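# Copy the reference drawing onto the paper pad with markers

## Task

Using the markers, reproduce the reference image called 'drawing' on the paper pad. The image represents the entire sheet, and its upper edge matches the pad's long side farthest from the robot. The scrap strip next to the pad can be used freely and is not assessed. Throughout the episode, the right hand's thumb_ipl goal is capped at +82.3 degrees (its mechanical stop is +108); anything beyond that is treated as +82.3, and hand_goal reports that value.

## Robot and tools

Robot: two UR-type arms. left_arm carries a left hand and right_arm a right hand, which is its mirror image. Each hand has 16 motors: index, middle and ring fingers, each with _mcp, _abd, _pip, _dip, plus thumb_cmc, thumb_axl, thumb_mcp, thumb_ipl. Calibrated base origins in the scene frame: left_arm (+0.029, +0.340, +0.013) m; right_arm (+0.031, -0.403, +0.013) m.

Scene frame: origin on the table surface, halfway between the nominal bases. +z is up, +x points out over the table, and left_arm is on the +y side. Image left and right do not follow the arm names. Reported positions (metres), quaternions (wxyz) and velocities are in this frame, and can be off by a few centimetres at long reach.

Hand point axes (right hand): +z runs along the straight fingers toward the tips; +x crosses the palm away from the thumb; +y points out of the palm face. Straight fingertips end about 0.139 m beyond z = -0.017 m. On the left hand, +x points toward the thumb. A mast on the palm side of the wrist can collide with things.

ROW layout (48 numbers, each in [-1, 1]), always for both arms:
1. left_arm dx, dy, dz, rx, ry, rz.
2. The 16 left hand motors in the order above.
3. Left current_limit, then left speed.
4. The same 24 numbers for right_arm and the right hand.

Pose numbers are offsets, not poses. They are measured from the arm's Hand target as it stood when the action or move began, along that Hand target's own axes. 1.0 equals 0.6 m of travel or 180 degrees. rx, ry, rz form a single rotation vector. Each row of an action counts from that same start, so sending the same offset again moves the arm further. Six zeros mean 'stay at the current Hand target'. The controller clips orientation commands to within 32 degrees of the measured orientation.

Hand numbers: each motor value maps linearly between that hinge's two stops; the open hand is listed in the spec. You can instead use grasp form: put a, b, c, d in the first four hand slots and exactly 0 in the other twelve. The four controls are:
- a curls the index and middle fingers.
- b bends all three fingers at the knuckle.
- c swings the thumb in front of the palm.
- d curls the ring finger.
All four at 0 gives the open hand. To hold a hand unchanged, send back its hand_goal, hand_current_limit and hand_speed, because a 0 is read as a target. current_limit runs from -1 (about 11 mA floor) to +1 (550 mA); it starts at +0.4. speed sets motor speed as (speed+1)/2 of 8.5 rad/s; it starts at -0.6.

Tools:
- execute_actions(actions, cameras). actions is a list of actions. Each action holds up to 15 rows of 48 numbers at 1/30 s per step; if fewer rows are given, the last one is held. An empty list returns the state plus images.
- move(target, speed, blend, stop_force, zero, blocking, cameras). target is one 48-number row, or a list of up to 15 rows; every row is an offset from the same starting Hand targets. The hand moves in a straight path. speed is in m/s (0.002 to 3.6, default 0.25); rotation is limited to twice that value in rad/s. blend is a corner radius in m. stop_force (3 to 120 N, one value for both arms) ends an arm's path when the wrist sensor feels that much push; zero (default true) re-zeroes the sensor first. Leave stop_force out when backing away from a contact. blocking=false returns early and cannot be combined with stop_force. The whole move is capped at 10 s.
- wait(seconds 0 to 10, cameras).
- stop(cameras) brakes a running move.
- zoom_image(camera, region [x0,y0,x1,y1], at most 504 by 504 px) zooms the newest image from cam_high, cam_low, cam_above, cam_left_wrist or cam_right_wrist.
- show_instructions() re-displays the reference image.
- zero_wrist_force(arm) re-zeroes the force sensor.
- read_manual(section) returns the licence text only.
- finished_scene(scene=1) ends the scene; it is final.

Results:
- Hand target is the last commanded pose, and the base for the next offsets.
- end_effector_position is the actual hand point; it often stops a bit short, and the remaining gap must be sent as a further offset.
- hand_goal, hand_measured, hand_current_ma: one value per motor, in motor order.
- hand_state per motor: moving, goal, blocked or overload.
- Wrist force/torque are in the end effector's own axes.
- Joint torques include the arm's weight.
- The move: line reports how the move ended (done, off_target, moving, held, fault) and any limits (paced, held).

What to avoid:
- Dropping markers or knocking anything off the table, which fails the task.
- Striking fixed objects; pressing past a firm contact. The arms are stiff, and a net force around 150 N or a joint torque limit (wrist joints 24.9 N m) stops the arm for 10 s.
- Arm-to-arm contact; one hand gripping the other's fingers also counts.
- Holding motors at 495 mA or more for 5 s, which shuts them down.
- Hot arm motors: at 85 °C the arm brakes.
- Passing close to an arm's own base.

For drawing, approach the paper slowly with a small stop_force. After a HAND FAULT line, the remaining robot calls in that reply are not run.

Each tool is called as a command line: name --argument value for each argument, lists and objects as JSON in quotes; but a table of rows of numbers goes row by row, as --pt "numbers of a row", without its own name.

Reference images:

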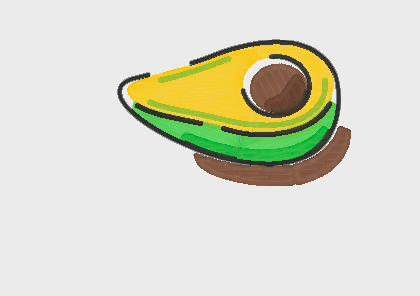

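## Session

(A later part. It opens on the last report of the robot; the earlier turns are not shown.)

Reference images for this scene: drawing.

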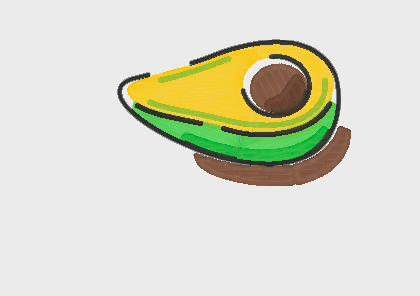

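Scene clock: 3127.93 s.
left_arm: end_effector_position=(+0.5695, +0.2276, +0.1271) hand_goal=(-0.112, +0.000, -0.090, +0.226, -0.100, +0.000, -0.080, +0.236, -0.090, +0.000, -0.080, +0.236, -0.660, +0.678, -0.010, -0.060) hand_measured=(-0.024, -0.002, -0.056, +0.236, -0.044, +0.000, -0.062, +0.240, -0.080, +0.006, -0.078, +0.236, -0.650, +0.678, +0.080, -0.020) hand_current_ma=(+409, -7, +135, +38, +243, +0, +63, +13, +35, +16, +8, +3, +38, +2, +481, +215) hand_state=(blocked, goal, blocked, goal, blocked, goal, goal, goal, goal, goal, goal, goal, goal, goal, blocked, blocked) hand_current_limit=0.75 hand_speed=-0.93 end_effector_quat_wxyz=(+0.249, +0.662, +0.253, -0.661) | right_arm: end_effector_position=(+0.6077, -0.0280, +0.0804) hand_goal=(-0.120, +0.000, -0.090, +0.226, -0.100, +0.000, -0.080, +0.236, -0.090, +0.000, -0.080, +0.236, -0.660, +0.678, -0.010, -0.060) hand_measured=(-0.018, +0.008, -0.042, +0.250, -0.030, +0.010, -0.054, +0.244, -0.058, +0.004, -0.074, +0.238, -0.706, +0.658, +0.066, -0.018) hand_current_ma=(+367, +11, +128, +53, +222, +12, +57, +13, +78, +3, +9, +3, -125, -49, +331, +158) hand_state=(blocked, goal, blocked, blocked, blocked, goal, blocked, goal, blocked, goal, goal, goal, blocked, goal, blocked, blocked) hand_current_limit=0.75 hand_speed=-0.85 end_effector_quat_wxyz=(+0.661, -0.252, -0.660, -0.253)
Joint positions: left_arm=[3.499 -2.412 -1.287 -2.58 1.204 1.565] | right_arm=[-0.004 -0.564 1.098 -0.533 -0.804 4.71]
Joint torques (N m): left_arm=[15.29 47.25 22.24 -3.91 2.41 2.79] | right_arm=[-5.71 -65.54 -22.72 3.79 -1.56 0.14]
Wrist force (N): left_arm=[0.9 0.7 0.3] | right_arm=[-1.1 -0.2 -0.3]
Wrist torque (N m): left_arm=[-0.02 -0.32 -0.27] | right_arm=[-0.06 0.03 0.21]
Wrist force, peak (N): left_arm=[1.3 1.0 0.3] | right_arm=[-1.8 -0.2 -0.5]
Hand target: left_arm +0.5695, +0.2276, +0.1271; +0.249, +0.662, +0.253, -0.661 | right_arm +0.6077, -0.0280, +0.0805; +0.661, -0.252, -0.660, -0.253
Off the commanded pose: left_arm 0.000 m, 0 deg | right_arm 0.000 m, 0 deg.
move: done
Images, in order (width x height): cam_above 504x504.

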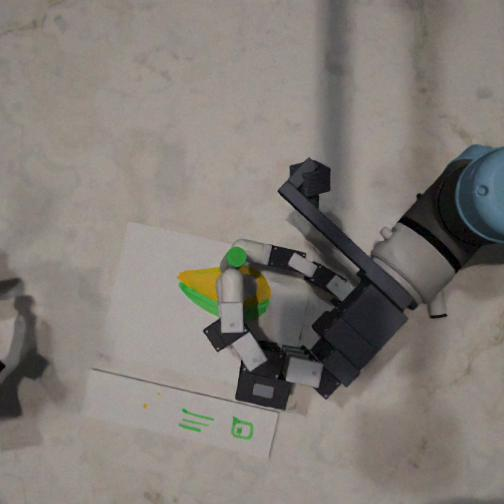

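move --pt "0 0 0 0 0 0 -0.112 0 -0.09 0.225 -0.1 0 -0.08 0.235 -0.09 0 -0.08 0.235 -0.66 0.677 -0.01 -0.06 0.75 -0.93 -0.0245 0.037973 0.065053 0 0 0 -0.12 0 -0.09 0.225 -0.1 0 -0.08 0.235 -0.09 0 -0.08 0.235 -0.66 0.677 -0.01 -0.06 0.75 -0.85" --pt "0 0 0 0 0 0 -0.112 0 -0.09 0.225 -0.1 0 -0.08 0.235 -0.09 0 -0.08 0.235 -0.66 0.677 -0.01 -0.06 0.75 -0.93 -0.0345 0.037973 0.065053 0 0 0 -0.12 0 -0.09 0.225 -0.1 0 -0.08 0.235 -0.09 0 -0.08 0.235 -0.66 0.677 -0.01 -0.06 0.75 -0.85" --pt "0 0 0 0 0 0 -0.112 0 -0.09 0.225 -0.1 0 -0.08 0.235 -0.09 0 -0.08 0.235 -0.66 0.677 -0.01 -0.06 0.75 -0.93 -0.0345 0.016386 0.060682 0 0 0 -0.12 0 -0.09 0.225 -0.1 0 -0.08 0.235 -0.09 0 -0.08 0.235 -0.66 0.677 -0.01 -0.06 0.75 -0.85" --pt "0 0 0 0 0 0 -0.112 0 -0.09 0.225 -0.1 0 -0.08 0.235 -0.09 0 -0.08 0.235 -0.66 0.677 -0.01 -0.06 0.75 -0.93 -0.0345 -0.011842 0.05129 0 0 0 -0.12 0 -0.09 0.225 -0.1 0 -0.08 0.235 -0.09 0 -0.08 0.235 -0.66 0.677 -0.01 -0.06 0.75 -0.85" --pt "0 0 0 0 0 0 -0.112 0 -0.09 0.225 -0.1 0 -0.08 0.235 -0.09 0 -0.08 0.235 -0.66 0.677 -0.01 -0.06 0.75 -0.93 -0.0345 -0.043174 0.039032 0 0 0 -0.12 0 -0.09 0.225 -0.1 0 -0.08 0.235 -0.09 0 -0.08 0.235 -0.66 0.677 -0.01 -0.06 0.75 -0.85" --pt "0 0 0 0 0 0 -0.112 0 -0.09 0.225 -0.1 0 -0.08 0.235 -0.09 0 -0.08 0.235 -0.66 0.677 -0.01 -0.06 0.75 -0.93 -0.0345 -0.061295 0.028971 0 0 0 -0.12 0 -0.09 0.225 -0.1 0 -0.08 0.235 -0.09 0 -0.08 0.235 -0.66 0.677 -0.01 -0.06 0.75 -0.85" --pt "0 0 0 0 0 0 -0.112 0 -0.09 0.225 -0.1 0 -0.08 0.235 -0.09 0 -0.08 0.235 -0.66 0.677 -0.01 -0.06 0.75 -0.93 -0.0345 -0.075517 0.012509 0 0 0 -0.12 0 -0.09 0.225 -0.1 0 -0.08 0.235 -0.09 0 -0.08 0.235 -0.66 0.677 -0.01 -0.06 0.75 -0.85" --pt "0 0 0 0 0 0 -0.112 0 -0.09 0.225 -0.1 0 -0.08 0.235 -0.09 0 -0.08 0.235 -0.66 0.677 -0.01 -0.06 0.75 -0.93 -0.0345 -0.084035 -0.005355 0 0 0 -0.12 0 -0.09 0.225 -0.1 0 -0.08 0.235 -0.09 0 -0.08 0.235 -0.66 0.677 -0.01 -0.06 0.75 -0.85" --pt "0 0 0 0 0 0 -0.112 0 -0.09 0.225 -0.1 0 -0.08 0.235 -0.09 0 -0.08 0.235 -0.66 0.677 -0.01 -0.06 0.75 -0.93 -0.0345 -0.07745 -0.02572 0 0 0 -0.12 0 -0.09 0.225 -0.1 0 -0.08 0.235 -0.09 0 -0.08 0.235 -0.66 0.677 -0.01 -0.06 0.75 -0.85" --pt "0 0 0 0 0 0 -0.112 0 -0.09 0.225 -0.1 0 -0.08 0.235 -0.09 0 -0.08 0.235 -0.66 0.677 -0.01 -0.06 0.75 -0.93 0 -0.07745 -0.02572 0 0 0 -0.12 0 -0.09 0.225 -0.1 0 -0.08 0.235 -0.09 0 -0.08 0.235 -0.66 0.677 -0.01 -0.06 0.75 -0.85" --speed '[0.15,0.02,0.04,0.04,0.04,0.04,0.04,0.04,0.04,0.1]' --blend '[0,0,0.002,0.002,0.002,0.002,0.002,0.002,0,0]' --cameras '["cam_above"]'

zoom_image --camera "cam_above" --region '[160, 250, 290, 340]'

Scene clock: 3163.23 s.
left_arm: end_effector_position=(+0.5695, +0.2276, +0.1271) hand_goal=(-0.112, +0.000, -0.090, +0.226, -0.100, +0.000, -0.080, +0.236, -0.090, +0.000, -0.080, +0.236, -0.660, +0.678, -0.010, -0.060) hand_measured=(-0.024, -0.002, -0.056, +0.236, -0.044, +0.000, -0.062, +0.240, -0.080, +0.006, -0.078, +0.236, -0.650, +0.678, +0.080, -0.020) hand_current_ma=(+409, -7, +135, +38, +243, +0, +63, +13, +35, +16, +8, +3, +38, +2, +481, +215) hand_state=(blocked, goal, blocked, goal, blocked, goal, goal, goal, goal, goal, goal, goal, goal, goal, blocked, blocked) hand_current_limit=0.75 hand_speed=-0.93 end_effector_quat_wxyz=(+0.249, +0.662, +0.253, -0.661) | right_arm: end_effector_position=(+0.5882, -0.0730, +0.0803) hand_goal=(-0.120, +0.000, -0.090, +0.226, -0.100, +0.000, -0.080, +0.236, -0.090, +0.000, -0.080, +0.236, -0.660, +0.678, -0.010, -0.060) hand_measured=(-0.018, +0.008, -0.042, +0.250, -0.030, +0.010, -0.054, +0.244, -0.060, +0.004, -0.074, +0.238, -0.706, +0.658, +0.066, -0.018) hand_current_ma=(+367, +11, +128, +53, +222, +12, +57, +13, +75, +4, +9, +3, -124, -49, +331, +159) hand_state=(blocked, goal, blocked, blocked, blocked, goal, blocked, goal, blocked, goal, goal, goal, blocked, goal, blocked, blocked) hand_current_limit=0.75 hand_speed=-0.85 end_effector_quat_wxyz=(+0.661, -0.252, -0.660, -0.253)
Joint positions: left_arm=[3.499 -2.412 -1.287 -2.58 1.204 1.565] | right_arm=[-0.07 -0.625 1.225 -0.599 -0.87 4.71]
Joint torques (N m): left_arm=[15.08 47.05 21.96 -3.82 2.32 2.72] | right_arm=[-5.44 -64.35 -21.77 4.01 -1.72 -0.85]
Wrist force (N): left_arm=[1.0 0.9 0.2] | right_arm=[-1.2 0.0 -0.4]
Wrist torque (N m): left_arm=[0.01 -0.34 -0.27] | right_arm=[-0.05 0.05 0.18]
Wrist force, peak (N): left_arm=[1.0 1.1 0.4] | right_arm=[-1.3 -0.9 -1.6]
Hand target: left_arm +0.5695, +0.2276, +0.1271; +0.249, +0.662, +0.253, -0.661 | right_arm +0.5882, -0.0730, +0.0804; +0.661, -0.252, -0.660, -0.253
Off the commanded pose: left_arm 0.000 m, 0 deg | right_arm 0.000 m, 0 deg.
move: done
Images, in order (width x height): cam_above 504x504.

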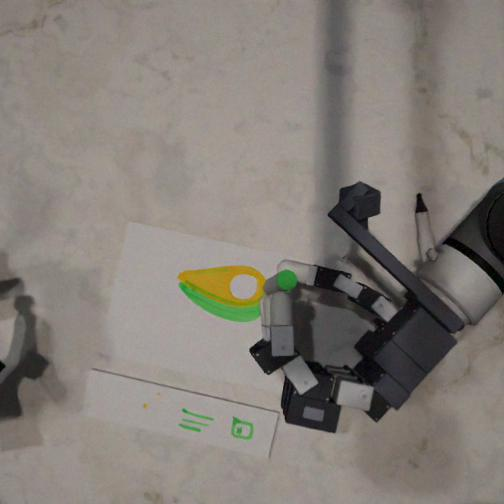

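Scaled by 3.877 from the camera's 504x504 image, which has a finer 720x720 frame.

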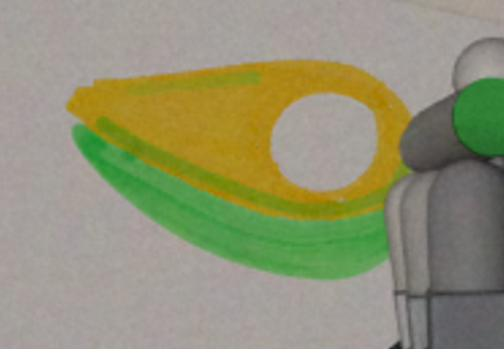

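move --pt "0 0 0 0 0 0 -0.112 0 -0.09 0.225 -0.1 0 -0.08 0.235 -0.09 0 -0.08 0.235 -0.66 0.677 -0.01 -0.06 0.75 -0.93 -0.0245 0.075339 0.102438 0 0 0 -0.12 0 -0.09 0.225 -0.1 0 -0.08 0.235 -0.09 0 -0.08 0.235 -0.66 0.677 -0.01 -0.06 0.75 -0.85" --pt "0 0 0 0 0 0 -0.112 0 -0.09 0.225 -0.1 0 -0.08 0.235 -0.09 0 -0.08 0.235 -0.66 0.677 -0.01 -0.06 0.75 -0.93 -0.0343 0.075339 0.102438 0 0 0 -0.12 0 -0.09 0.225 -0.1 0 -0.08 0.235 -0.09 0 -0.08 0.235 -0.66 0.677 -0.01 -0.06 0.75 -0.85" --pt "0 0 0 0 0 0 -0.112 0 -0.09 0.225 -0.1 0 -0.08 0.235 -0.09 0 -0.08 0.235 -0.66 0.677 -0.01 -0.06 0.75 -0.93 -0.0343 0.056583 0.099789 0 0 0 -0.12 0 -0.09 0.225 -0.1 0 -0.08 0.235 -0.09 0 -0.08 0.235 -0.66 0.677 -0.01 -0.06 0.75 -0.85" --pt "0 0 0 0 0 0 -0.112 0 -0.09 0.225 -0.1 0 -0.08 0.235 -0.09 0 -0.08 0.235 -0.66 0.677 -0.01 -0.06 0.75 -0.93 -0.0343 0.038145 0.093434 0 0 0 -0.12 0 -0.09 0.225 -0.1 0 -0.08 0.235 -0.09 0 -0.08 0.235 -0.66 0.677 -0.01 -0.06 0.75 -0.85" --pt "0 0 0 0 0 0 -0.112 0 -0.09 0.225 -0.1 0 -0.08 0.235 -0.09 0 -0.08 0.235 -0.66 0.677 -0.01 -0.06 0.75 -0.93 -0.0343 0.021713 0.085377 0 0 0 -0.12 0 -0.09 0.225 -0.1 0 -0.08 0.235 -0.09 0 -0.08 0.235 -0.66 0.677 -0.01 -0.06 0.75 -0.85" --pt "0 0 0 0 0 0 -0.112 0 -0.09 0.225 -0.1 0 -0.08 0.235 -0.09 0 -0.08 0.235 -0.66 0.677 -0.01 -0.06 0.75 -0.93 -0.0343 0.004676 0.073538 0 0 0 -0.12 0 -0.09 0.225 -0.1 0 -0.08 0.235 -0.09 0 -0.08 0.235 -0.66 0.677 -0.01 -0.06 0.75 -0.85" --pt "0 0 0 0 0 0 -0.112 0 -0.09 0.225 -0.1 0 -0.08 0.235 -0.09 0 -0.08 0.235 -0.66 0.677 -0.01 -0.06 0.75 -0.93 -0.0343 -0.010196 0.058142 0 0 0 -0.12 0 -0.09 0.225 -0.1 0 -0.08 0.235 -0.09 0 -0.08 0.235 -0.66 0.677 -0.01 -0.06 0.75 -0.85" --pt "0 0 0 0 0 0 -0.112 0 -0.09 0.225 -0.1 0 -0.08 0.235 -0.09 0 -0.08 0.235 -0.66 0.677 -0.01 -0.06 0.75 -0.93 -0.0343 -0.018599 0.043274 0 0 0 -0.12 0 -0.09 0.225 -0.1 0 -0.08 0.235 -0.09 0 -0.08 0.235 -0.66 0.677 -0.01 -0.06 0.75 -0.85" --pt "0 0 0 0 0 0 -0.112 0 -0.09 0.225 -0.1 0 -0.08 0.235 -0.09 0 -0.08 0.235 -0.66 0.677 -0.01 -0.06 0.75 -0.93 -0.0343 -0.022165 0.028427 0 0 0 -0.12 0 -0.09 0.225 -0.1 0 -0.08 0.235 -0.09 0 -0.08 0.235 -0.66 0.677 -0.01 -0.06 0.75 -0.85" --pt "0 0 0 0 0 0 -0.112 0 -0.09 0.225 -0.1 0 -0.08 0.235 -0.09 0 -0.08 0.235 -0.66 0.677 -0.01 -0.06 0.75 -0.93 -0.0343 -0.02065 0.049826 0 0 0 -0.12 0 -0.09 0.225 -0.1 0 -0.08 0.235 -0.09 0 -0.08 0.235 -0.66 0.677 -0.01 -0.06 0.75 -0.85" --pt "0 0 0 0 0 0 -0.112 0 -0.09 0.225 -0.1 0 -0.08 0.235 -0.09 0 -0.08 0.235 -0.66 0.677 -0.01 -0.06 0.75 -0.93 -0.0343 -0.011539 0.065125 0 0 0 -0.12 0 -0.09 0.225 -0.1 0 -0.08 0.235 -0.09 0 -0.08 0.235 -0.66 0.677 -0.01 -0.06 0.75 -0.85" --pt "0 0 0 0 0 0 -0.112 0 -0.09 0.225 -0.1 0 -0.08 0.235 -0.09 0 -0.08 0.235 -0.66 0.677 -0.01 -0.06 0.75 -0.93 -0.0343 0.00583 0.079604 0 0 0 -0.12 0 -0.09 0.225 -0.1 0 -0.08 0.235 -0.09 0 -0.08 0.235 -0.66 0.677 -0.01 -0.06 0.75 -0.85" --pt "0 0 0 0 0 0 -0.112 0 -0.09 0.225 -0.1 0 -0.08 0.235 -0.09 0 -0.08 0.235 -0.66 0.677 -0.01 -0.06 0.75 -0.93 -0.0343 0.025857 0.091314 0 0 0 -0.12 0 -0.09 0.225 -0.1 0 -0.08 0.235 -0.09 0 -0.08 0.235 -0.66 0.677 -0.01 -0.06 0.75 -0.85" --pt "0 0 0 0 0 0 -0.112 0 -0.09 0.225 -0.1 0 -0.08 0.235 -0.09 0 -0.08 0.235 -0.66 0.677 -0.01 -0.06 0.75 -0.93 -0.0343 0.046418 0.098961 0 0 0 -0.12 0 -0.09 0.225 -0.1 0 -0.08 0.235 -0.09 0 -0.08 0.235 -0.66 0.677 -0.01 -0.06 0.75 -0.85" --pt "0 0 0 0 0 0 -0.112 0 -0.09 0.225 -0.1 0 -0.08 0.235 -0.09 0 -0.08 0.235 -0.66 0.677 -0.01 -0.06 0.75 -0.93 0 0.046418 0.098961 0 0 0 -0.12 0 -0.09 0.225 -0.1 0 -0.08 0.235 -0.09 0 -0.08 0.235 -0.66 0.677 -0.01 -0.06 0.75 -0.85" --speed '[0.15,0.02,0.04,0.04,0.04,0.04,0.04,0.04,0.04,0.04,0.04,0.04,0.04,0.04,0.1]' --blend '[0,0,0.002,0.002,0.002,0.002,0.002,0.002,0.002,0.002,0.002,0.002,0.002,0,0]' --cameras '[]'

Scene clock: 3230.27 s.
left_arm: end_effector_position=(+0.5695, +0.2276, +0.1271) hand_goal=(-0.112, +0.000, -0.090, +0.226, -0.100, +0.000, -0.080, +0.236, -0.090, +0.000, -0.080, +0.236, -0.660, +0.678, -0.010, -0.060) hand_measured=(-0.024, -0.002, -0.056, +0.236, -0.044, +0.000, -0.062, +0.240, -0.080, +0.006, -0.078, +0.236, -0.650, +0.678, +0.080, -0.020) hand_current_ma=(+409, -7, +135, +38, +243, +0, +63, +13, +35, +16, +8, +3, +38, +2, +481, +215) hand_state=(blocked, goal, blocked, goal, blocked, goal, goal, goal, goal, goal, goal, goal, goal, goal, blocked, blocked) hand_current_limit=0.75 hand_speed=-0.93 end_effector_quat_wxyz=(+0.249, +0.662, +0.253, -0.661) | right_arm: end_effector_position=(+0.5626, -0.0126, +0.0804) hand_goal=(-0.120, +0.000, -0.090, +0.226, -0.100, +0.000, -0.080, +0.236, -0.090, +0.000, -0.080, +0.236, -0.660, +0.678, -0.010, -0.060) hand_measured=(-0.018, +0.008, -0.042, +0.250, -0.030, +0.010, -0.054, +0.244, -0.060, +0.004, -0.074, +0.238, -0.706, +0.658, +0.068, -0.018) hand_current_ma=(+367, +11, +128, +53, +221, +12, +57, +13, +75, +4, +10, +3, -124, -49, +332, +159) hand_state=(blocked, goal, blocked, blocked, blocked, goal, blocked, goal, blocked, goal, goal, goal, blocked, goal, blocked, blocked) hand_current_limit=0.75 hand_speed=-0.85 end_effector_quat_wxyz=(+0.661, -0.252, -0.660, -0.253)
Joint positions: left_arm=[3.499 -2.412 -1.287 -2.58 1.204 1.565] | right_arm=[0.022 -0.65 1.277 -0.625 -0.778 4.71]
Joint torques (N m): left_arm=[14.59 46.93 22.07 -3.9 2.37 2.66] | right_arm=[1.83 -62.55 -21.62 3.84 -0.12 -0.91]
Wrist force (N): left_arm=[0.9 0.8 0.4] | right_arm=[-0.8 -0.3 -0.4]
Wrist torque (N m): left_arm=[-0.01 -0.31 -0.28] | right_arm=[-0.08 0.01 0.21]
Wrist force, peak (N): left_arm=[1.0 1.1 0.4] | right_arm=[-2.3 0.1 -0.5]
Hand target: left_arm +0.5695, +0.2276, +0.1271; +0.249, +0.662, +0.253, -0.661 | right_arm +0.5626, -0.0126, +0.0805; +0.661, -0.252, -0.660, -0.253
Off the commanded pose: left_arm 0.000 m, 0 deg | right_arm 0.000 m, 0 deg.
move: done
No camera images: "cameras" was empty.

move --target '[0,0,0,0,0,0,-0.112,0,-0.09,0.225,-0.1,0,-0.08,0.235,-0.09,0,-0.08,0.235,-0.66,0.677,-0.01,-0.06,0.75,-0.93,0.25,-0.34,-0.05,0,0,0,-0.12,0,-0.09,0.225,-0.1,0,-0.08,0.235,-0.09,0,-0.08,0.235,-0.66,0.677,-0.01,-0.06,0.75,-0.85]' --speed 0.25 --cameras '["cam_high", "cam_low", "cam_above"]'

zoom_image --camera "cam_above" --region '[160, 250, 290, 340]'

Scene clock: 3411.93 s.
left_arm: end_effector_position=(+0.5695, +0.2276, +0.1271) hand_goal=(-0.112, +0.000, -0.090, +0.226, -0.100, +0.000, -0.080, +0.236, -0.090, +0.000, -0.080, +0.236, -0.660, +0.678, -0.010, -0.060) hand_measured=(-0.024, -0.002, -0.056, +0.236, -0.044, +0.000, -0.062, +0.240, -0.080, +0.006, -0.078, +0.236, -0.650, +0.678, +0.080, -0.020) hand_current_ma=(+409, -7, +135, +38, +243, +0, +63, +13, +35, +16, +8, +3, +38, +2, +481, +215) hand_state=(blocked, goal, blocked, goal, blocked, goal, goal, goal, goal, goal, goal, goal, goal, goal, blocked, blocked) hand_current_limit=0.75 hand_speed=-0.93 end_effector_quat_wxyz=(+0.249, +0.662, +0.253, -0.661) | right_arm: end_effector_position=(+0.4489, -0.1848, +0.2302) hand_goal=(-0.120, +0.000, -0.090, +0.226, -0.100, +0.000, -0.080, +0.236, -0.090, +0.000, -0.080, +0.236, -0.660, +0.678, -0.010, -0.060) hand_measured=(-0.018, +0.008, -0.042, +0.250, -0.030, +0.010, -0.054, +0.244, -0.060, +0.004, -0.074, +0.238, -0.706, +0.658, +0.068, -0.018) hand_current_ma=(+367, +11, +128, +53, +221, +12, +57, +13, +75, +4, +10, +3, -124, -49, +332, +159) hand_state=(blocked, goal, blocked, blocked, blocked, goal, blocked, goal, blocked, goal, goal, goal, blocked, goal, blocked, blocked) hand_current_limit=0.75 hand_speed=-0.85 end_effector_quat_wxyz=(+0.661, -0.252, -0.660, -0.253)
Joint positions: left_arm=[3.499 -2.412 -1.287 -2.58 1.204 1.565] | right_arm=[-0.29 -1.127 1.683 -0.554 -1.09 4.711]
Joint torques (N m): left_arm=[14.54 47.57 21.74 -3.84 2.19 2.63] | right_arm=[-5.84 -46.08 -8.45 4.17 -1.73 1.7]
Wrist force (N): left_arm=[0.9 0.9 0.0] | right_arm=[-1.0 -0.1 -0.5]
Wrist torque (N m): left_arm=[0.03 -0.33 -0.28] | right_arm=[-0.04 0.06 0.12]
Wrist force, peak (N): left_arm=[1.1 1.0 0.4] | right_arm=[-1.8 0.9 -0.3]
Hand target: left_arm +0.5695, +0.2276, +0.1271; +0.249, +0.662, +0.253, -0.661 | right_arm +0.4489, -0.1848, +0.2302; +0.661, -0.252, -0.660, -0.253
Off the commanded pose: left_arm 0.000 m, 0 deg | right_arm 0.000 m, 0 deg.
move: done
Images, in order (width x height): cam_high 504x504, cam_low 504x504, cam_above 504x504.

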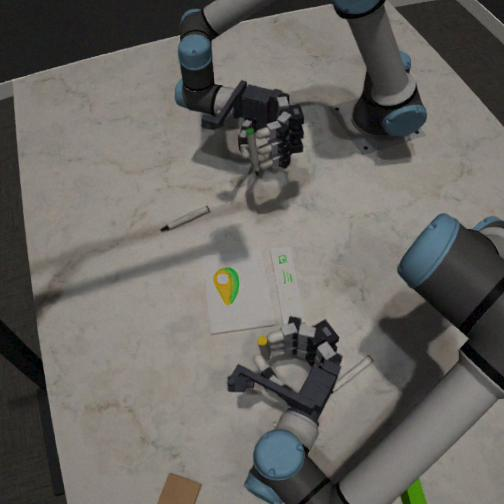

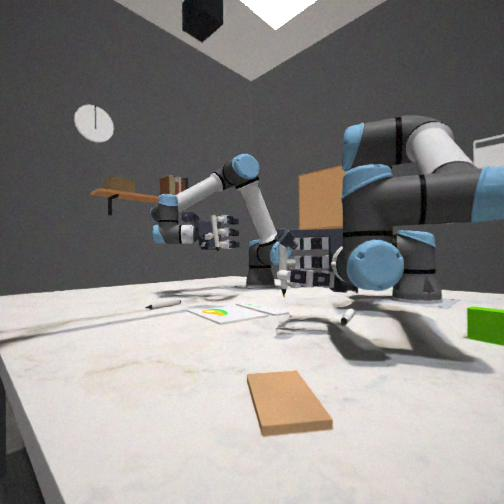

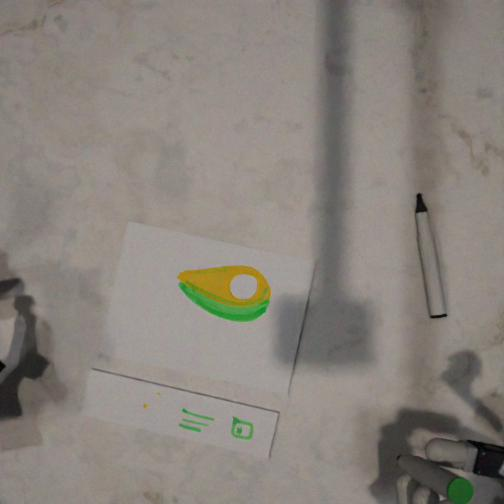

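Scaled by 3.877 from the camera's 504x504 image, which has a finer 720x720 frame.

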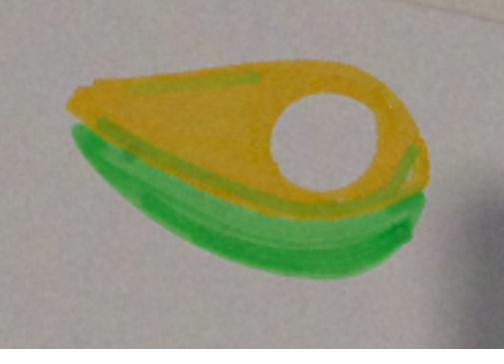

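zoom_image --camera "cam_low" --region '[130, 270, 230, 330]'

zoom_image --camera "cam_low" --region '[250, 280, 390, 340]'

zoom_image --camera "cam_high" --region '[140, 180, 240, 250]'

zoom_image --camera "cam_high" --region '[230, 310, 400, 430]'

Scaled by 5.040 from the camera's 504x504 image, which has a finer 720x720 frame.

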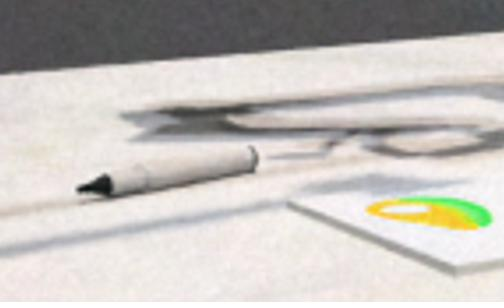

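Scaled by 3.600 from the camera's 504x504 image, which has a finer 720x720 frame.

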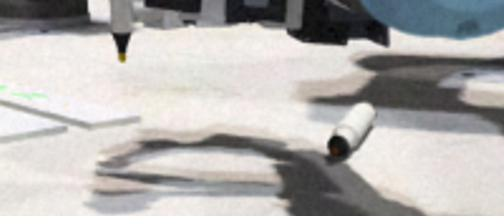

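Scaled by 5.040 from the camera's 504x504 image, which has a finer 720x720 frame.

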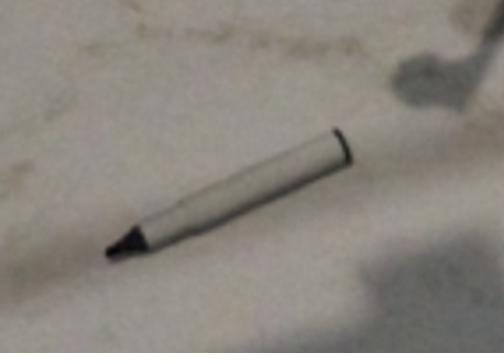

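Scaled by 2.965 from the camera's 504x504 image, which has a finer 720x720 frame.

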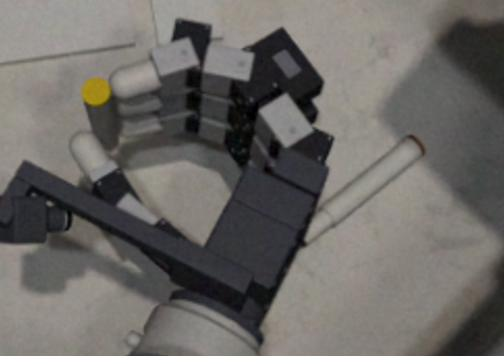

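move --target '[-0.288,-0.0565,-0.1181,0.1818,0.4756,0.1818,-0.112,0,-0.09,0.225,-0.1,0,-0.08,0.235,-0.09,0,-0.08,0.235,-0.66,0.677,-0.01,-0.06,0.75,-0.93,0.1163,-0.0372,-0.3713,0.1817,-0.4755,-0.1817,-0.12,0,-0.09,0.225,-0.1,0,-0.08,0.235,-0.09,0,-0.08,0.235,-0.66,0.677,-0.01,-0.06,0.75,-0.85]' --speed 0.35 --cameras '[]'

move --target '[0.239,0.0108,0.3525,0.347,0.212,0.303,-0.112,0,-0.09,0.225,-0.1,0,-0.08,0.235,-0.09,0,-0.08,0.235,-0.66,0.677,-0.01,-0.06,0.75,-0.93,-0.1017,-0.1833,0.3525,0.302,-0.302,-0.431,-0.12,0,-0.09,0.225,-0.1,0,-0.08,0.235,-0.09,0,-0.08,0.235,-0.66,0.677,-0.01,-0.06,0.75,-0.85]' --speed 0.35 --cameras '["cam_high", "cam_low"]'

Scene clock: 3616.70 s.
left_arm: end_effector_position=(+0.6001, +0.2989, +0.3003) hand_goal=(-0.112, +0.000, -0.090, +0.226, -0.100, +0.000, -0.080, +0.236, -0.090, +0.000, -0.080, +0.236, -0.660, +0.678, -0.010, -0.060) hand_measured=(-0.024, -0.002, -0.056, +0.236, -0.044, +0.000, -0.060, +0.240, -0.078, +0.006, -0.076, +0.236, -0.650, +0.678, +0.080, -0.020) hand_current_ma=(+409, -7, +135, +38, +243, +0, +70, +14, +47, +16, +9, +3, +38, +2, +481, +215) hand_state=(blocked, goal, blocked, goal, blocked, goal, goal, goal, goal, goal, goal, goal, goal, goal, blocked, blocked) hand_current_limit=0.75 hand_speed=-0.93 end_effector_quat_wxyz=(-0.003, +1.000, -0.002, +0.000) | right_arm: end_effector_position=(+0.5999, -0.3502, +0.2997) hand_goal=(-0.120, +0.000, -0.090, +0.226, -0.100, +0.000, -0.080, +0.236, -0.090, +0.000, -0.080, +0.236, -0.660, +0.678, -0.010, -0.060) hand_measured=(-0.018, +0.008, -0.042, +0.250, -0.030, +0.010, -0.054, +0.244, -0.060, +0.004, -0.072, +0.238, -0.706, +0.658, +0.068, -0.018) hand_current_ma=(+367, +11, +128, +53, +221, +12, +57, +13, +75, +4, +12, +3, -124, -49, +332, +159) hand_state=(blocked, goal, blocked, blocked, blocked, goal, blocked, goal, blocked, goal, goal, goal, blocked, goal, blocked, blocked) hand_current_limit=0.75 hand_speed=-0.85 end_effector_quat_wxyz=(+0.000, +0.000, +1.000, +0.001)
Joint positions: left_arm=[3.463 -1.683 -1.631 -1.397 1.577 1.898] | right_arm=[-0.345 -1.464 1.64 -1.745 -1.569 4.408]
Joint torques (N m): left_arm=[15.72 39.06 14.91 4.96 -2.84 2.39] | right_arm=[-5.74 -39.66 -14.6 -4.24 1.76 -1.32]
Wrist force (N): left_arm=[-0.2 0.0 0.0] | right_arm=[0.3 0.8 0.3]
Wrist torque (N m): left_arm=[0.24 0.06 0.02] | right_arm=[0.18 0.02 0.14]
Wrist force, peak (N): left_arm=[1.4 0.9 0.4] | right_arm=[-1.4 -0.3 -0.3]
Hand target: left_arm +0.6001, +0.2989, +0.3003; -0.003, +1.000, -0.002, +0.000 | right_arm +0.6000, -0.3502, +0.2997; +0.000, +0.000, +1.000, +0.001
Off the commanded pose: left_arm 0.000 m, 0 deg | right_arm 0.000 m, 0 deg.
move: done
No camera images: "cameras" was empty.

Scene clock: 3620.07 s.
left_arm: end_effector_position=(+0.7433, +0.2930, +0.0886) hand_goal=(-0.112, +0.000, -0.090, +0.226, -0.100, +0.000, -0.080, +0.236, -0.090, +0.000, -0.080, +0.236, -0.660, +0.678, -0.010, -0.060) hand_measured=(-0.024, -0.002, -0.056, +0.236, -0.044, +0.000, -0.060, +0.240, -0.078, +0.006, -0.076, +0.236, -0.650, +0.678, +0.080, -0.020) hand_current_ma=(+409, -7, +135, +38, +243, +0, +70, +14, +47, +16, +10, +3, +38, +2, +481, +215) hand_state=(blocked, goal, blocked, goal, blocked, goal, goal, goal, goal, goal, goal, goal, goal, goal, blocked, blocked) hand_current_limit=0.75 hand_speed=-0.93 end_effector_quat_wxyz=(-0.490, +0.697, -0.430, +0.298) | right_arm: end_effector_position=(+0.6608, -0.4598, +0.0880) hand_goal=(-0.120, +0.000, -0.090, +0.226, -0.100, +0.000, -0.080, +0.236, -0.090, +0.000, -0.080, +0.236, -0.660, +0.678, -0.010, -0.060) hand_measured=(-0.018, +0.008, -0.042, +0.250, -0.030, +0.010, -0.054, +0.244, -0.060, +0.004, -0.072, +0.238, -0.706, +0.658, +0.068, -0.018) hand_current_ma=(+367, +11, +128, +53, +221, +12, +57, +13, +75, +4, +13, +3, -124, -49, +332, +159) hand_state=(blocked, goal, blocked, blocked, blocked, goal, blocked, goal, blocked, goal, goal, goal, blocked, goal, blocked, blocked) hand_current_limit=0.75 hand_speed=-0.85 end_effector_quat_wxyz=(-0.406, +0.579, -0.580, +0.405)
Joint positions: left_arm=[3.18 -2.317 -1.84 0.635 1.975 2.992] | right_arm=[-0.518 -0.944 2.141 -3.95 -1.124 2.968]
Joint torques (N m): left_arm=[15.72 38.82 18.65 4.89 -2.22 2.3] | right_arm=[-6.46 -21.77 -16.11 -4.27 1.56 -1.27]
Wrist force (N): left_arm=[0.2 1.4 0.4] | right_arm=[1.5 1.7 -1.0]
Wrist torque (N m): left_arm=[0.17 -0.13 -0.24] | right_arm=[0.16 -0.06 0.16]
Wrist force, peak (N): left_arm=[0.3 1.6 0.8] | right_arm=[1.8 2.5 -1.0]
Hand target: left_arm +0.7433, +0.2930, +0.0886; -0.490, +0.697, -0.430, +0.298 | right_arm +0.6608, -0.4598, +0.0880; -0.406, +0.579, -0.580, +0.405
Off the commanded pose: left_arm 0.000 m, 0 deg | right_arm 0.000 m, 0 deg.
move: done
Images, in order (width x height): cam_high 504x504, cam_low 504x504.

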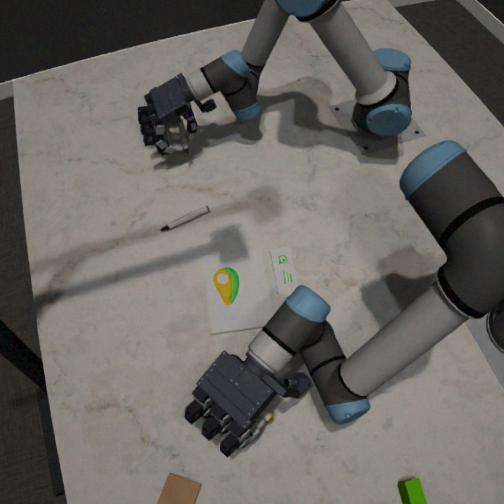

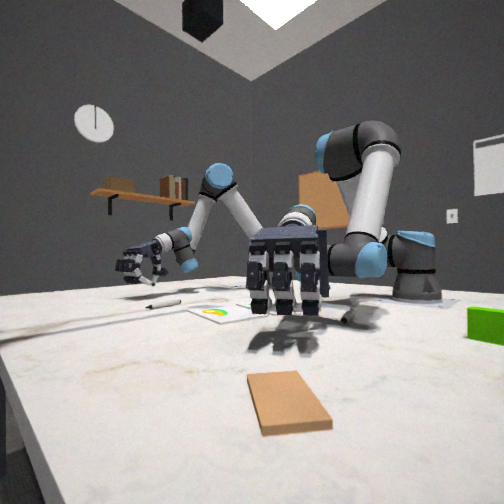

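move --target '[0,0.0674,0.0245,0,0,0,-0.112,0,-0.09,0.225,-0.1,0,-0.08,0.235,-0.09,0,-0.08,0.235,-0.66,0.677,-0.01,-0.06,0.75,-0.93,0,0.0674,0.0245,0,0,0,-0.12,0,-0.09,0.225,-0.1,0,-0.08,0.235,-0.09,0,-0.08,0.235,-0.66,0.677,-0.01,-0.06,0.75,-0.85]' --speed 0.1 --cameras '[]'

move --target '[0,0.0188,0.00684,0,0,0,-0.112,0,-0.09,0.225,-0.1,0,-0.08,0.235,-0.09,0,-0.08,0.235,-0.66,0.677,-0.01,-0.06,0.75,-0.93,0,0.0188,0.00684,0,0,0,-0.12,0,-0.09,0.225,-0.1,0,-0.08,0.235,-0.09,0,-0.08,0.235,-0.66,0.677,-0.01,-0.06,0.75,-0.85]' --speed 0.015 --stop_force 3 --cameras '["cam_low"]'

zoom_image --camera "cam_low" --region '[100, 220, 360, 360]'

Scene clock: 3639.53 s.
left_arm: end_effector_position=(+0.7433, +0.2933, +0.0456) hand_goal=(-0.112, +0.000, -0.090, +0.226, -0.100, +0.000, -0.080, +0.236, -0.090, +0.000, -0.080, +0.236, -0.660, +0.678, -0.010, -0.060) hand_measured=(-0.024, -0.002, -0.056, +0.236, -0.044, +0.000, -0.060, +0.240, -0.078, +0.006, -0.076, +0.236, -0.650, +0.678, +0.080, -0.020) hand_current_ma=(+409, -7, +135, +38, +243, +0, +70, +14, +47, +16, +10, +3, +38, +2, +481, +215) hand_state=(blocked, goal, blocked, goal, blocked, goal, goal, goal, goal, goal, goal, goal, goal, goal, blocked, blocked) hand_current_limit=0.75 hand_speed=-0.93 end_effector_quat_wxyz=(-0.490, +0.697, -0.430, +0.298) | right_arm: end_effector_position=(+0.6607, -0.4598, +0.0450) hand_goal=(-0.120, +0.000, -0.090, +0.226, -0.100, +0.000, -0.080, +0.236, -0.090, +0.000, -0.080, +0.236, -0.660, +0.678, -0.010, -0.060) hand_measured=(-0.018, +0.008, -0.042, +0.250, -0.030, +0.010, -0.054, +0.244, -0.060, +0.004, -0.072, +0.238, -0.706, +0.658, +0.068, -0.018) hand_current_ma=(+367, +11, +128, +53, +221, +12, +57, +13, +75, +4, +13, +3, -124, -49, +332, +159) hand_state=(blocked, goal, blocked, blocked, blocked, goal, blocked, goal, blocked, goal, goal, goal, blocked, goal, blocked, blocked) hand_current_limit=0.75 hand_speed=-0.85 end_effector_quat_wxyz=(-0.406, +0.579, -0.580, +0.405)
Joint positions: left_arm=[3.181 -2.408 -1.829 0.715 1.975 2.992] | right_arm=[-0.518 -0.83 2.129 -4.051 -1.124 2.968]
Joint torques (N m): left_arm=[14.96 40.44 17.68 5.09 -2.09 2.37] | right_arm=[6.39 -24.67 -14.65 -4.27 -1.13 1.91]
Wrist force (N): left_arm=[0.2 1.2 0.4] | right_arm=[1.7 1.8 -1.0]
Wrist torque (N m): left_arm=[0.16 -0.14 -0.25] | right_arm=[0.19 -0.09 0.17]
Wrist force, peak (N): left_arm=[0.0 2.0 0.6] | right_arm=[1.7 2.9 -0.6]
Hand target: left_arm +0.7433, +0.2933, +0.0456; -0.490, +0.697, -0.430, +0.298 | right_arm +0.6607, -0.4597, +0.0450; -0.406, +0.579, -0.580, +0.405
Off the commanded pose: left_arm 0.000 m, 0 deg | right_arm 0.000 m, 0 deg.
move: done
No camera images: "cameras" was empty.

Scene clock: 3641.23 s.
left_arm: end_effector_position=(+0.7432, +0.2933, +0.0359) hand_goal=(-0.112, +0.000, -0.090, +0.226, -0.100, +0.000, -0.080, +0.236, -0.090, +0.000, -0.080, +0.236, -0.660, +0.678, -0.010, -0.060) hand_measured=(-0.024, -0.002, -0.056, +0.236, -0.044, +0.000, -0.060, +0.240, -0.078, +0.006, -0.076, +0.236, -0.650, +0.678, +0.080, -0.020) hand_current_ma=(+408, -7, +135, +37, +243, +0, +70, +14, +47, +16, +10, +3, +37, +2, +481, +215) hand_state=(blocked, goal, blocked, goal, blocked, goal, goal, goal, goal, goal, goal, goal, goal, goal, blocked, blocked) hand_current_limit=0.75 hand_speed=-0.93 end_effector_quat_wxyz=(-0.490, +0.697, -0.430, +0.298) | right_arm: end_effector_position=(+0.6607, -0.4597, +0.0375) hand_goal=(-0.120, +0.000, -0.090, +0.226, -0.100, +0.000, -0.080, +0.236, -0.090, +0.000, -0.080, +0.236, -0.660, +0.678, -0.010, -0.060) hand_measured=(-0.018, +0.008, -0.046, +0.238, -0.032, +0.010, -0.054, +0.242, -0.060, +0.002, -0.070, +0.240, -0.706, +0.658, +0.070, -0.018) hand_current_ma=(+367, +11, +112, +19, +217, +12, +55, +7, +75, +2, +17, +4, -124, -49, +345, +159) hand_state=(blocked, goal, blocked, goal, blocked, goal, blocked, goal, blocked, goal, goal, goal, blocked, goal, blocked, blocked) hand_current_limit=0.75 hand_speed=-0.85 end_effector_quat_wxyz=(-0.406, +0.579, -0.580, +0.405)
Joint positions: left_arm=[3.181 -2.429 -1.824 0.732 1.975 2.992] | right_arm=[-0.518 -0.81 2.125 -4.067 -1.124 2.968]
Joint torques (N m): left_arm=[14.95 55.37 3.51 -0.04 -1.74 2.32] | right_arm=[6.06 -49.77 -0.17 0.52 -1.13 1.71]
Wrist force (N): left_arm=[0.4 -1.7 -0.7] | right_arm=[1.3 1.8 -0.6]
Wrist torque (N m): left_arm=[-0.08 -0.15 -0.24] | right_arm=[0.15 -0.05 0.13]
Wrist force, peak (N): left_arm=[0.5 -10.5 -3.6] | right_arm=[1.6 -2.4 -1.7]
Hand target: left_arm +0.7432, +0.2933, +0.0359; -0.490, +0.697, -0.430, +0.298 (not the last commanded pose) | right_arm +0.6607, -0.4597, +0.0375; -0.406, +0.579, -0.580, +0.405 (not the last commanded pose)
Off the commanded pose: left_arm 0.002 m, 0 deg | right_arm 0.004 m, 0 deg.
move: contact (left_arm, right_arm)
Images, in order (width x height): cam_low 504x504.

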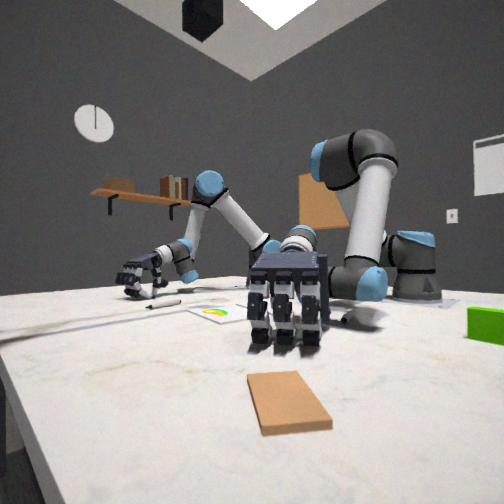

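Scaled by 1.938 from the camera's 504x504 image, which has a finer 720x720 frame.

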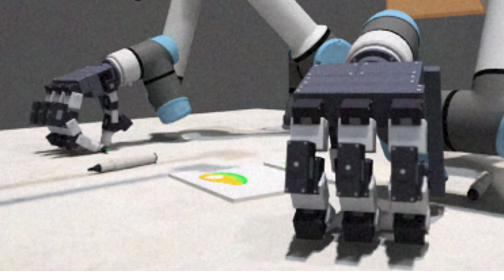

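move --pt "0 0 0 0 0 0 0.0 0 -0.11 0.225 0.0 0 -0.11 0.225 0.0 0 -0.11 0.225 -0.66 0.677 0.06 -0.05 0.4 -0.95 0 0 0 0 0 0 0.0 0 -0.11 0.225 0.0 0 -0.11 0.225 0.0 0 -0.11 0.225 -0.66 0.677 0.06 -0.05 0.4 -0.95" --pt "0 0 0 0 0 0 0.137 0 -0.153 0.217 0.137 0 -0.153 0.217 0.137 0 -0.153 0.217 -0.66 0.677 0.135 -0.049 0.4 -0.95 0 0 0 0 0 0 0.137 0 -0.153 0.217 0.137 0 -0.153 0.217 0.137 0 -0.153 0.217 -0.66 0.677 0.135 -0.049 0.4 -0.95" --cameras '["cam_low", "cam_high"]'

zoom_image --camera "cam_low" --region '[100, 220, 360, 360]'

Scene clock: 3654.27 s.
left_arm: end_effector_position=(+0.7432, +0.2933, +0.0359) hand_goal=(+0.138, +0.000, -0.152, +0.218, +0.138, +0.000, -0.152, +0.218, +0.138, +0.000, -0.152, +0.218, -0.660, +0.678, +0.136, -0.048) hand_measured=(+0.130, +0.000, -0.146, +0.222, +0.130, +0.002, -0.146, +0.222, +0.130, +0.002, -0.148, +0.222, -0.658, +0.678, +0.132, -0.046) hand_current_ma=(-28, +2, +16, +10, -29, +3, +17, +11, -28, +8, +13, +11, +6, +2, -13, +9) hand_state=(goal, goal, goal, goal, goal, goal, goal, goal, goal, goal, goal, goal, goal, goal, goal, goal) hand_current_limit=0.40 hand_speed=-0.95 end_effector_quat_wxyz=(-0.490, +0.697, -0.430, +0.298) | right_arm: end_effector_position=(+0.6607, -0.4597, +0.0375) hand_goal=(+0.138, +0.000, -0.152, +0.218, +0.138, +0.000, -0.152, +0.218, +0.138, +0.000, -0.152, +0.218, -0.660, +0.678, +0.136, -0.048) hand_measured=(+0.128, +0.002, -0.146, +0.222, +0.130, +0.004, -0.146, +0.222, +0.128, +0.002, -0.146, +0.222, -0.662, +0.676, +0.134, -0.046) hand_current_ma=(-16, +3, +6, +4, -14, +3, +6, +3, -17, +2, +6, +4, -2, -3, -4, +4) hand_state=(goal, goal, goal, goal, goal, goal, goal, goal, goal, goal, goal, goal, goal, goal, goal, goal) hand_current_limit=0.40 hand_speed=-0.95 end_effector_quat_wxyz=(-0.406, +0.579, -0.580, +0.405)
Joint positions: left_arm=[3.181 -2.429 -1.824 0.732 1.975 2.992] | right_arm=[-0.518 -0.81 2.125 -4.067 -1.124 2.968]
Joint torques (N m): left_arm=[7.2 55.12 5.43 0.81 1.37 1.65] | right_arm=[1.98 -49.1 0.18 0.42 0.35 1.86]
Wrist force (N): left_arm=[0.0 0.7 0.1] | right_arm=[1.4 1.8 -0.6]
Wrist torque (N m): left_arm=[0.11 -0.12 -0.24] | right_arm=[0.12 -0.05 0.14]
Wrist force, peak (N): left_arm=[1.3 -2.2 0.2] | right_arm=[1.9 2.2 -0.8]
Hand target: left_arm +0.7432, +0.2933, +0.0359; -0.490, +0.697, -0.430, +0.298 | right_arm +0.6607, -0.4597, +0.0375; -0.406, +0.579, -0.580, +0.405
Off the commanded pose: left_arm 0.000 m, 0 deg | right_arm 0.000 m, 0 deg.
move: done
Images, in order (width x height): cam_high 504x504, cam_low 504x504.

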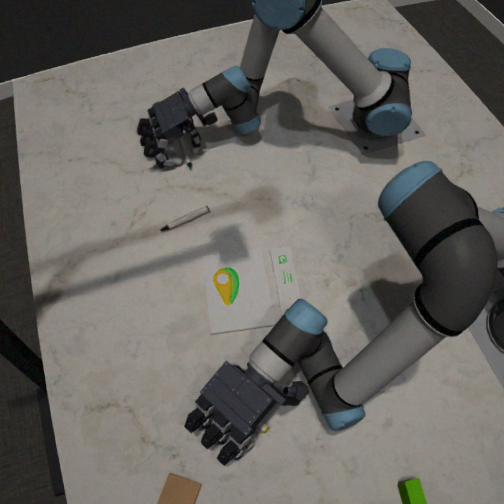

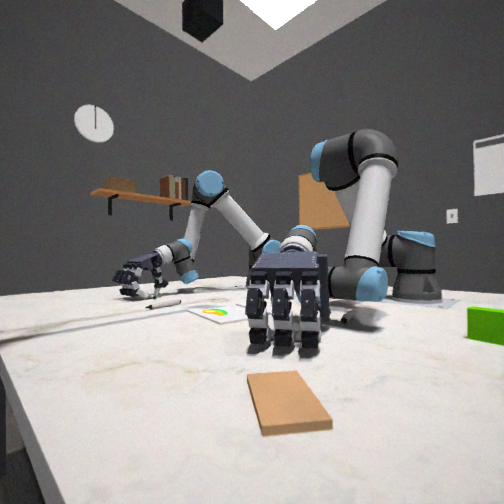

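Scaled by 1.938 from the camera's 504x504 image, which has a finer 720x720 frame.

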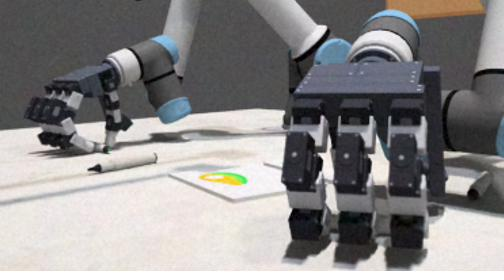

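move --pt "0 0 0 0 0 0 0.479 0 -0.299 0.188 0.479 0 -0.299 0.188 0.479 0 -0.299 0.188 -0.66 0.677 0.225 0.059 0.4 -0.85 0 0 0 0 0 0 0.479 0 -0.299 0.188 0.479 0 -0.299 0.188 0.479 0 -0.299 0.188 -0.66 0.677 0.225 0.059 0.4 -0.85" --pt "0 -0.0157 -0.0057 0 0 0 0.479 0 -0.299 0.188 0.479 0 -0.299 0.188 0.479 0 -0.299 0.188 -0.66 0.677 0.225 0.059 0.4 -0.85 0 -0.0157 -0.0057 0 0 0 0.479 0 -0.299 0.188 0.479 0 -0.299 0.188 0.479 0 -0.299 0.188 -0.66 0.677 0.225 0.059 0.4 -0.85" --pt "0 -0.1316 -0.0479 0 0 0 0.479 0 -0.299 0.188 0.479 0 -0.299 0.188 0.479 0 -0.299 0.188 -0.66 0.677 0.225 0.059 0.4 -0.85 0 -0.1316 -0.0479 0 0 0 0.479 0 -0.299 0.188 0.479 0 -0.299 0.188 0.479 0 -0.299 0.188 -0.66 0.677 0.225 0.059 0.4 -0.85" --speed '[0.05,0.04,0.12]' --cameras '["cam_low", "cam_high"]'

zoom_image --camera "cam_low" --region '[100, 220, 360, 360]'

Scene clock: 3670.87 s.
left_arm: end_effector_position=(+0.7434, +0.2928, +0.1199) hand_goal=(+0.480, +0.000, -0.298, +0.188, +0.480, +0.000, -0.298, +0.188, +0.480, +0.000, -0.298, +0.188, -0.660, +0.678, +0.226, +0.060) hand_measured=(+0.468, +0.000, -0.294, +0.192, +0.466, +0.002, -0.294, +0.192, +0.468, +0.002, -0.294, +0.192, -0.658, +0.678, +0.222, +0.058) hand_current_ma=(-46, +2, +11, +9, -48, +3, +12, +10, -46, +8, +9, +11, +6, +2, -19, -9) hand_state=(goal, goal, goal, goal, goal, goal, goal, goal, goal, goal, goal, goal, goal, goal, goal, goal) hand_current_limit=0.40 hand_speed=-0.85 end_effector_quat_wxyz=(-0.490, +0.697, -0.430, +0.298) | right_arm: end_effector_position=(+0.6607, -0.4599, +0.1214) hand_goal=(+0.480, +0.000, -0.298, +0.188, +0.480, +0.000, -0.298, +0.188, +0.480, +0.000, -0.298, +0.188, -0.660, +0.678, +0.226, +0.060) hand_measured=(+0.466, +0.002, -0.294, +0.192, +0.466, +0.004, -0.294, +0.192, +0.464, +0.002, -0.294, +0.192, -0.662, +0.676, +0.222, +0.058) hand_current_ma=(-29, +3, +4, +3, -26, +3, +4, +3, -32, +2, +4, +4, -2, -3, -7, -4) hand_state=(goal, goal, goal, goal, goal, goal, goal, goal, goal, goal, goal, goal, goal, goal, goal, goal) hand_current_limit=0.40 hand_speed=-0.85 end_effector_quat_wxyz=(-0.406, +0.579, -0.580, +0.405)
Joint positions: left_arm=[3.18 -2.253 -1.84 0.572 1.975 2.992] | right_arm=[-0.518 -1.029 2.143 -3.866 -1.124 2.968]
Joint torques (N m): left_arm=[-9.94 53.66 20.52 0.51 2.63 -2.46] | right_arm=[-5.78 -44.06 -17.79 0.08 1.67 -1.27]
Wrist force (N): left_arm=[0.0 1.0 0.2] | right_arm=[1.5 2.1 -1.0]
Wrist torque (N m): left_arm=[0.09 -0.12 -0.23] | right_arm=[0.16 -0.06 0.14]
Wrist force, peak (N): left_arm=[0.1 2.2 0.8] | right_arm=[1.3 2.5 -0.7]
Hand target: left_arm +0.7434, +0.2929, +0.1199; -0.490, +0.697, -0.430, +0.298 | right_arm +0.6608, -0.4599, +0.1215; -0.406, +0.579, -0.580, +0.405
Off the commanded pose: left_arm 0.000 m, 0 deg | right_arm 0.000 m, 0 deg.
move: done
Images, in order (width x height): cam_high 504x504, cam_low 504x504.

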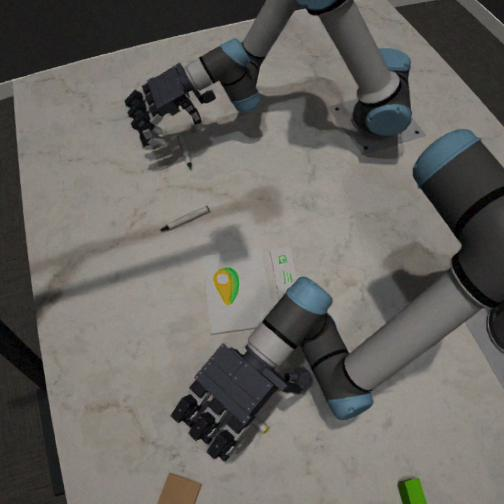

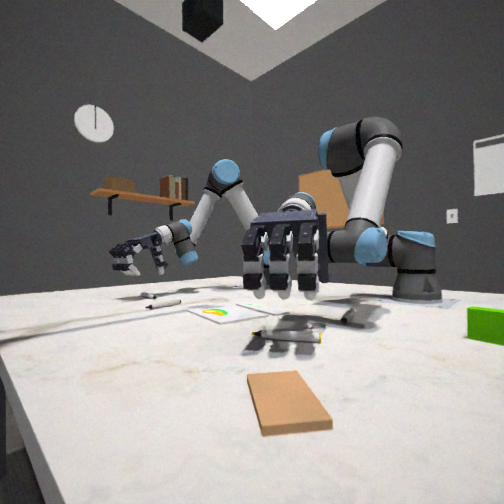

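Scaled by 1.938 from the camera's 504x504 image, which has a finer 720x720 frame.

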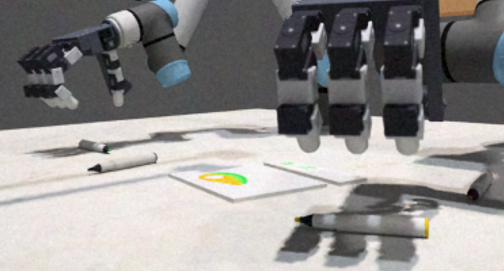

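move --target '[-0.2898,0.1424,-0.3869,0,-0.423,-0.154,0.479,0,-0.299,0.188,0.479,0,-0.299,0.188,0.479,0,-0.299,0.188,-0.66,0.677,0.225,0.059,0.4,-0.6,-0.3078,-0.0682,-0.0979,-0.3873,-0.0425,-0.0607,0.75,0.25,0.58,0.70,0.75,0,0.58,0.70,0.75,0,0.58,0.70,0.71,0.68,0.23,0.17,0.4,-0.7]' --speed 0.25 --cameras '["all"]'

Scene clock: 3721.47 s.
left_arm: end_effector_position=(+0.6589, +0.3049, +0.1199) hand_goal=(+0.480, +0.000, -0.298, +0.188, +0.480, +0.000, -0.298, +0.188, +0.480, +0.000, -0.298, +0.188, -0.660, +0.678, +0.226, +0.060) hand_measured=(+0.468, +0.000, -0.294, +0.192, +0.468, +0.002, -0.294, +0.192, +0.468, +0.002, -0.296, +0.192, -0.658, +0.678, +0.222, +0.058) hand_current_ma=(-44, +2, +10, +9, -47, +3, +10, +10, -45, +6, +8, +10, +5, +2, -15, -8) hand_state=(goal, goal, goal, goal, goal, goal, goal, goal, goal, goal, goal, goal, goal, goal, goal, goal) hand_current_limit=0.40 hand_speed=-0.60 end_effector_quat_wxyz=(-0.542, +0.766, -0.284, +0.198) | right_arm: end_effector_position=(+0.6460, -0.3936, +0.1426) hand_goal=(+0.750, +0.250, +0.580, +0.700, +0.750, +0.000, +0.580, +0.700, +0.750, +0.000, +0.580, +0.700, +0.710, +0.680, +0.230, +0.170) hand_measured=(+0.730, +0.246, +0.572, +0.696, +0.732, +0.004, +0.572, +0.698, +0.728, +0.002, +0.572, +0.696, +0.692, +0.678, +0.226, +0.168) hand_current_ma=(-41, -4, -10, -3, -38, +3, -10, -3, -46, +2, -10, -4, -34, -3, -8, -5) hand_state=(goal, goal, goal, goal, goal, goal, goal, goal, blocked, goal, goal, goal, goal, goal, goal, goal) hand_current_limit=0.40 hand_speed=-0.70 end_effector_quat_wxyz=(-0.271, +0.682, -0.624, +0.270)
Joint positions: left_arm=[3.079 -2.177 -1.98 0.481 2.424 2.728] | right_arm=[-0.33 -1.218 2.001 -3.109 -1.336 2.857]
Joint torques (N m): left_arm=[16.15 33.1 19.03 4.81 -1.67 2.38] | right_arm=[7.1 -44.8 -23.22 -0.22 -1.38 -1.27]
Wrist force (N): left_arm=[0.5 1.0 0.5] | right_arm=[1.3 1.5 -0.5]
Wrist torque (N m): left_arm=[0.03 -0.15 -0.23] | right_arm=[-0.02 -0.04 0.10]
Wrist force, peak (N): left_arm=[-1.3 1.8 -1.4] | right_arm=[2.1 2.2 -0.8]
Hand target: left_arm +0.6589, +0.3049, +0.1199; -0.542, +0.766, -0.284, +0.198 (not the last commanded pose) | right_arm +0.6460, -0.3936, +0.1426; -0.271, +0.682, -0.624, +0.270 (not the last commanded pose)
Off the commanded pose: left_arm 0.217 m, 58 deg | right_arm 0.127 m, 46 deg.
move: held (left_arm; a check stopped the path), off_target (right_arm; braked when a check withheld steps of left_arm); limits=held
pose unreachable (left arm): on one or more control steps of this call, first in action 0 (counted from 0), this arm could not follow its commanded pose, so it was not sent that pose on those steps. It may still have moved: this result reports where it is.
cause: moving toward the commanded pose would bring two parts of the arm too close to each other (joints 4 (wrist 1) to 6 (wrist 3) lie between them).

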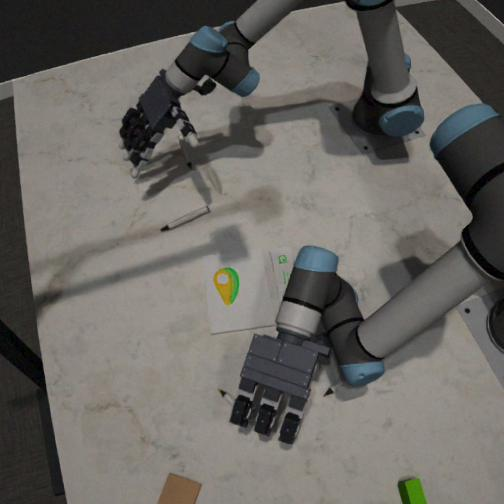

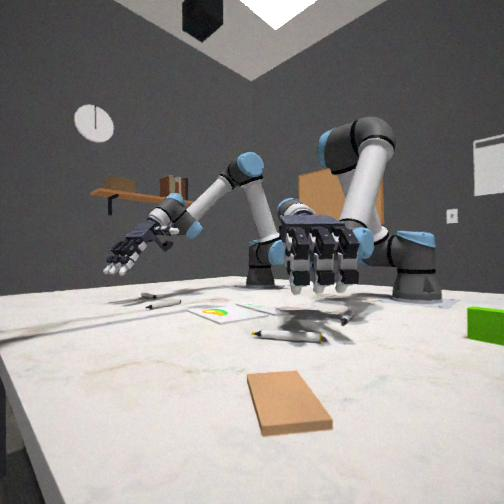

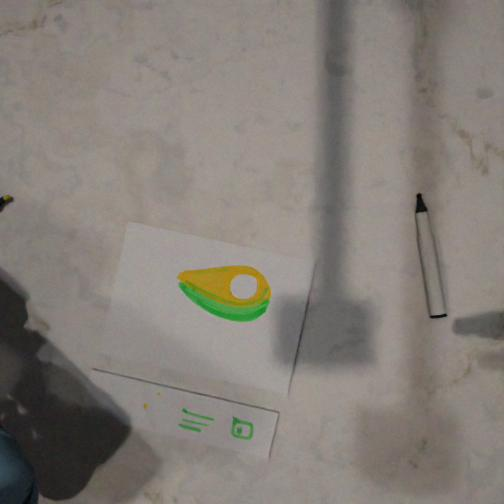

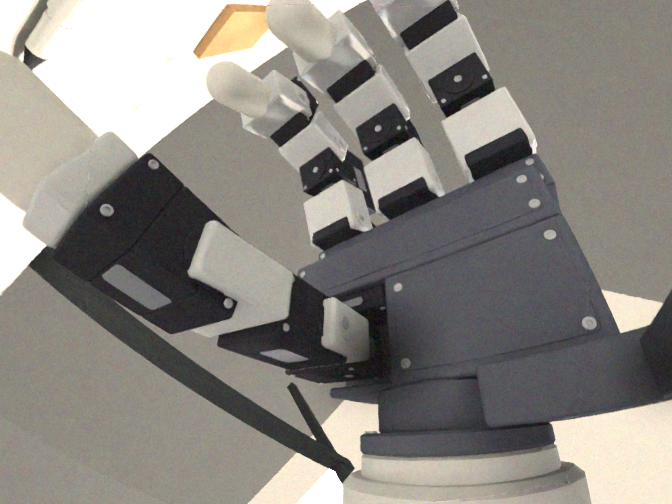

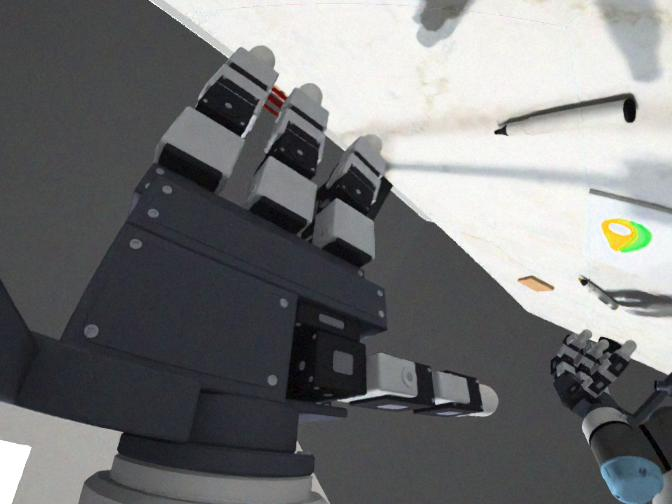

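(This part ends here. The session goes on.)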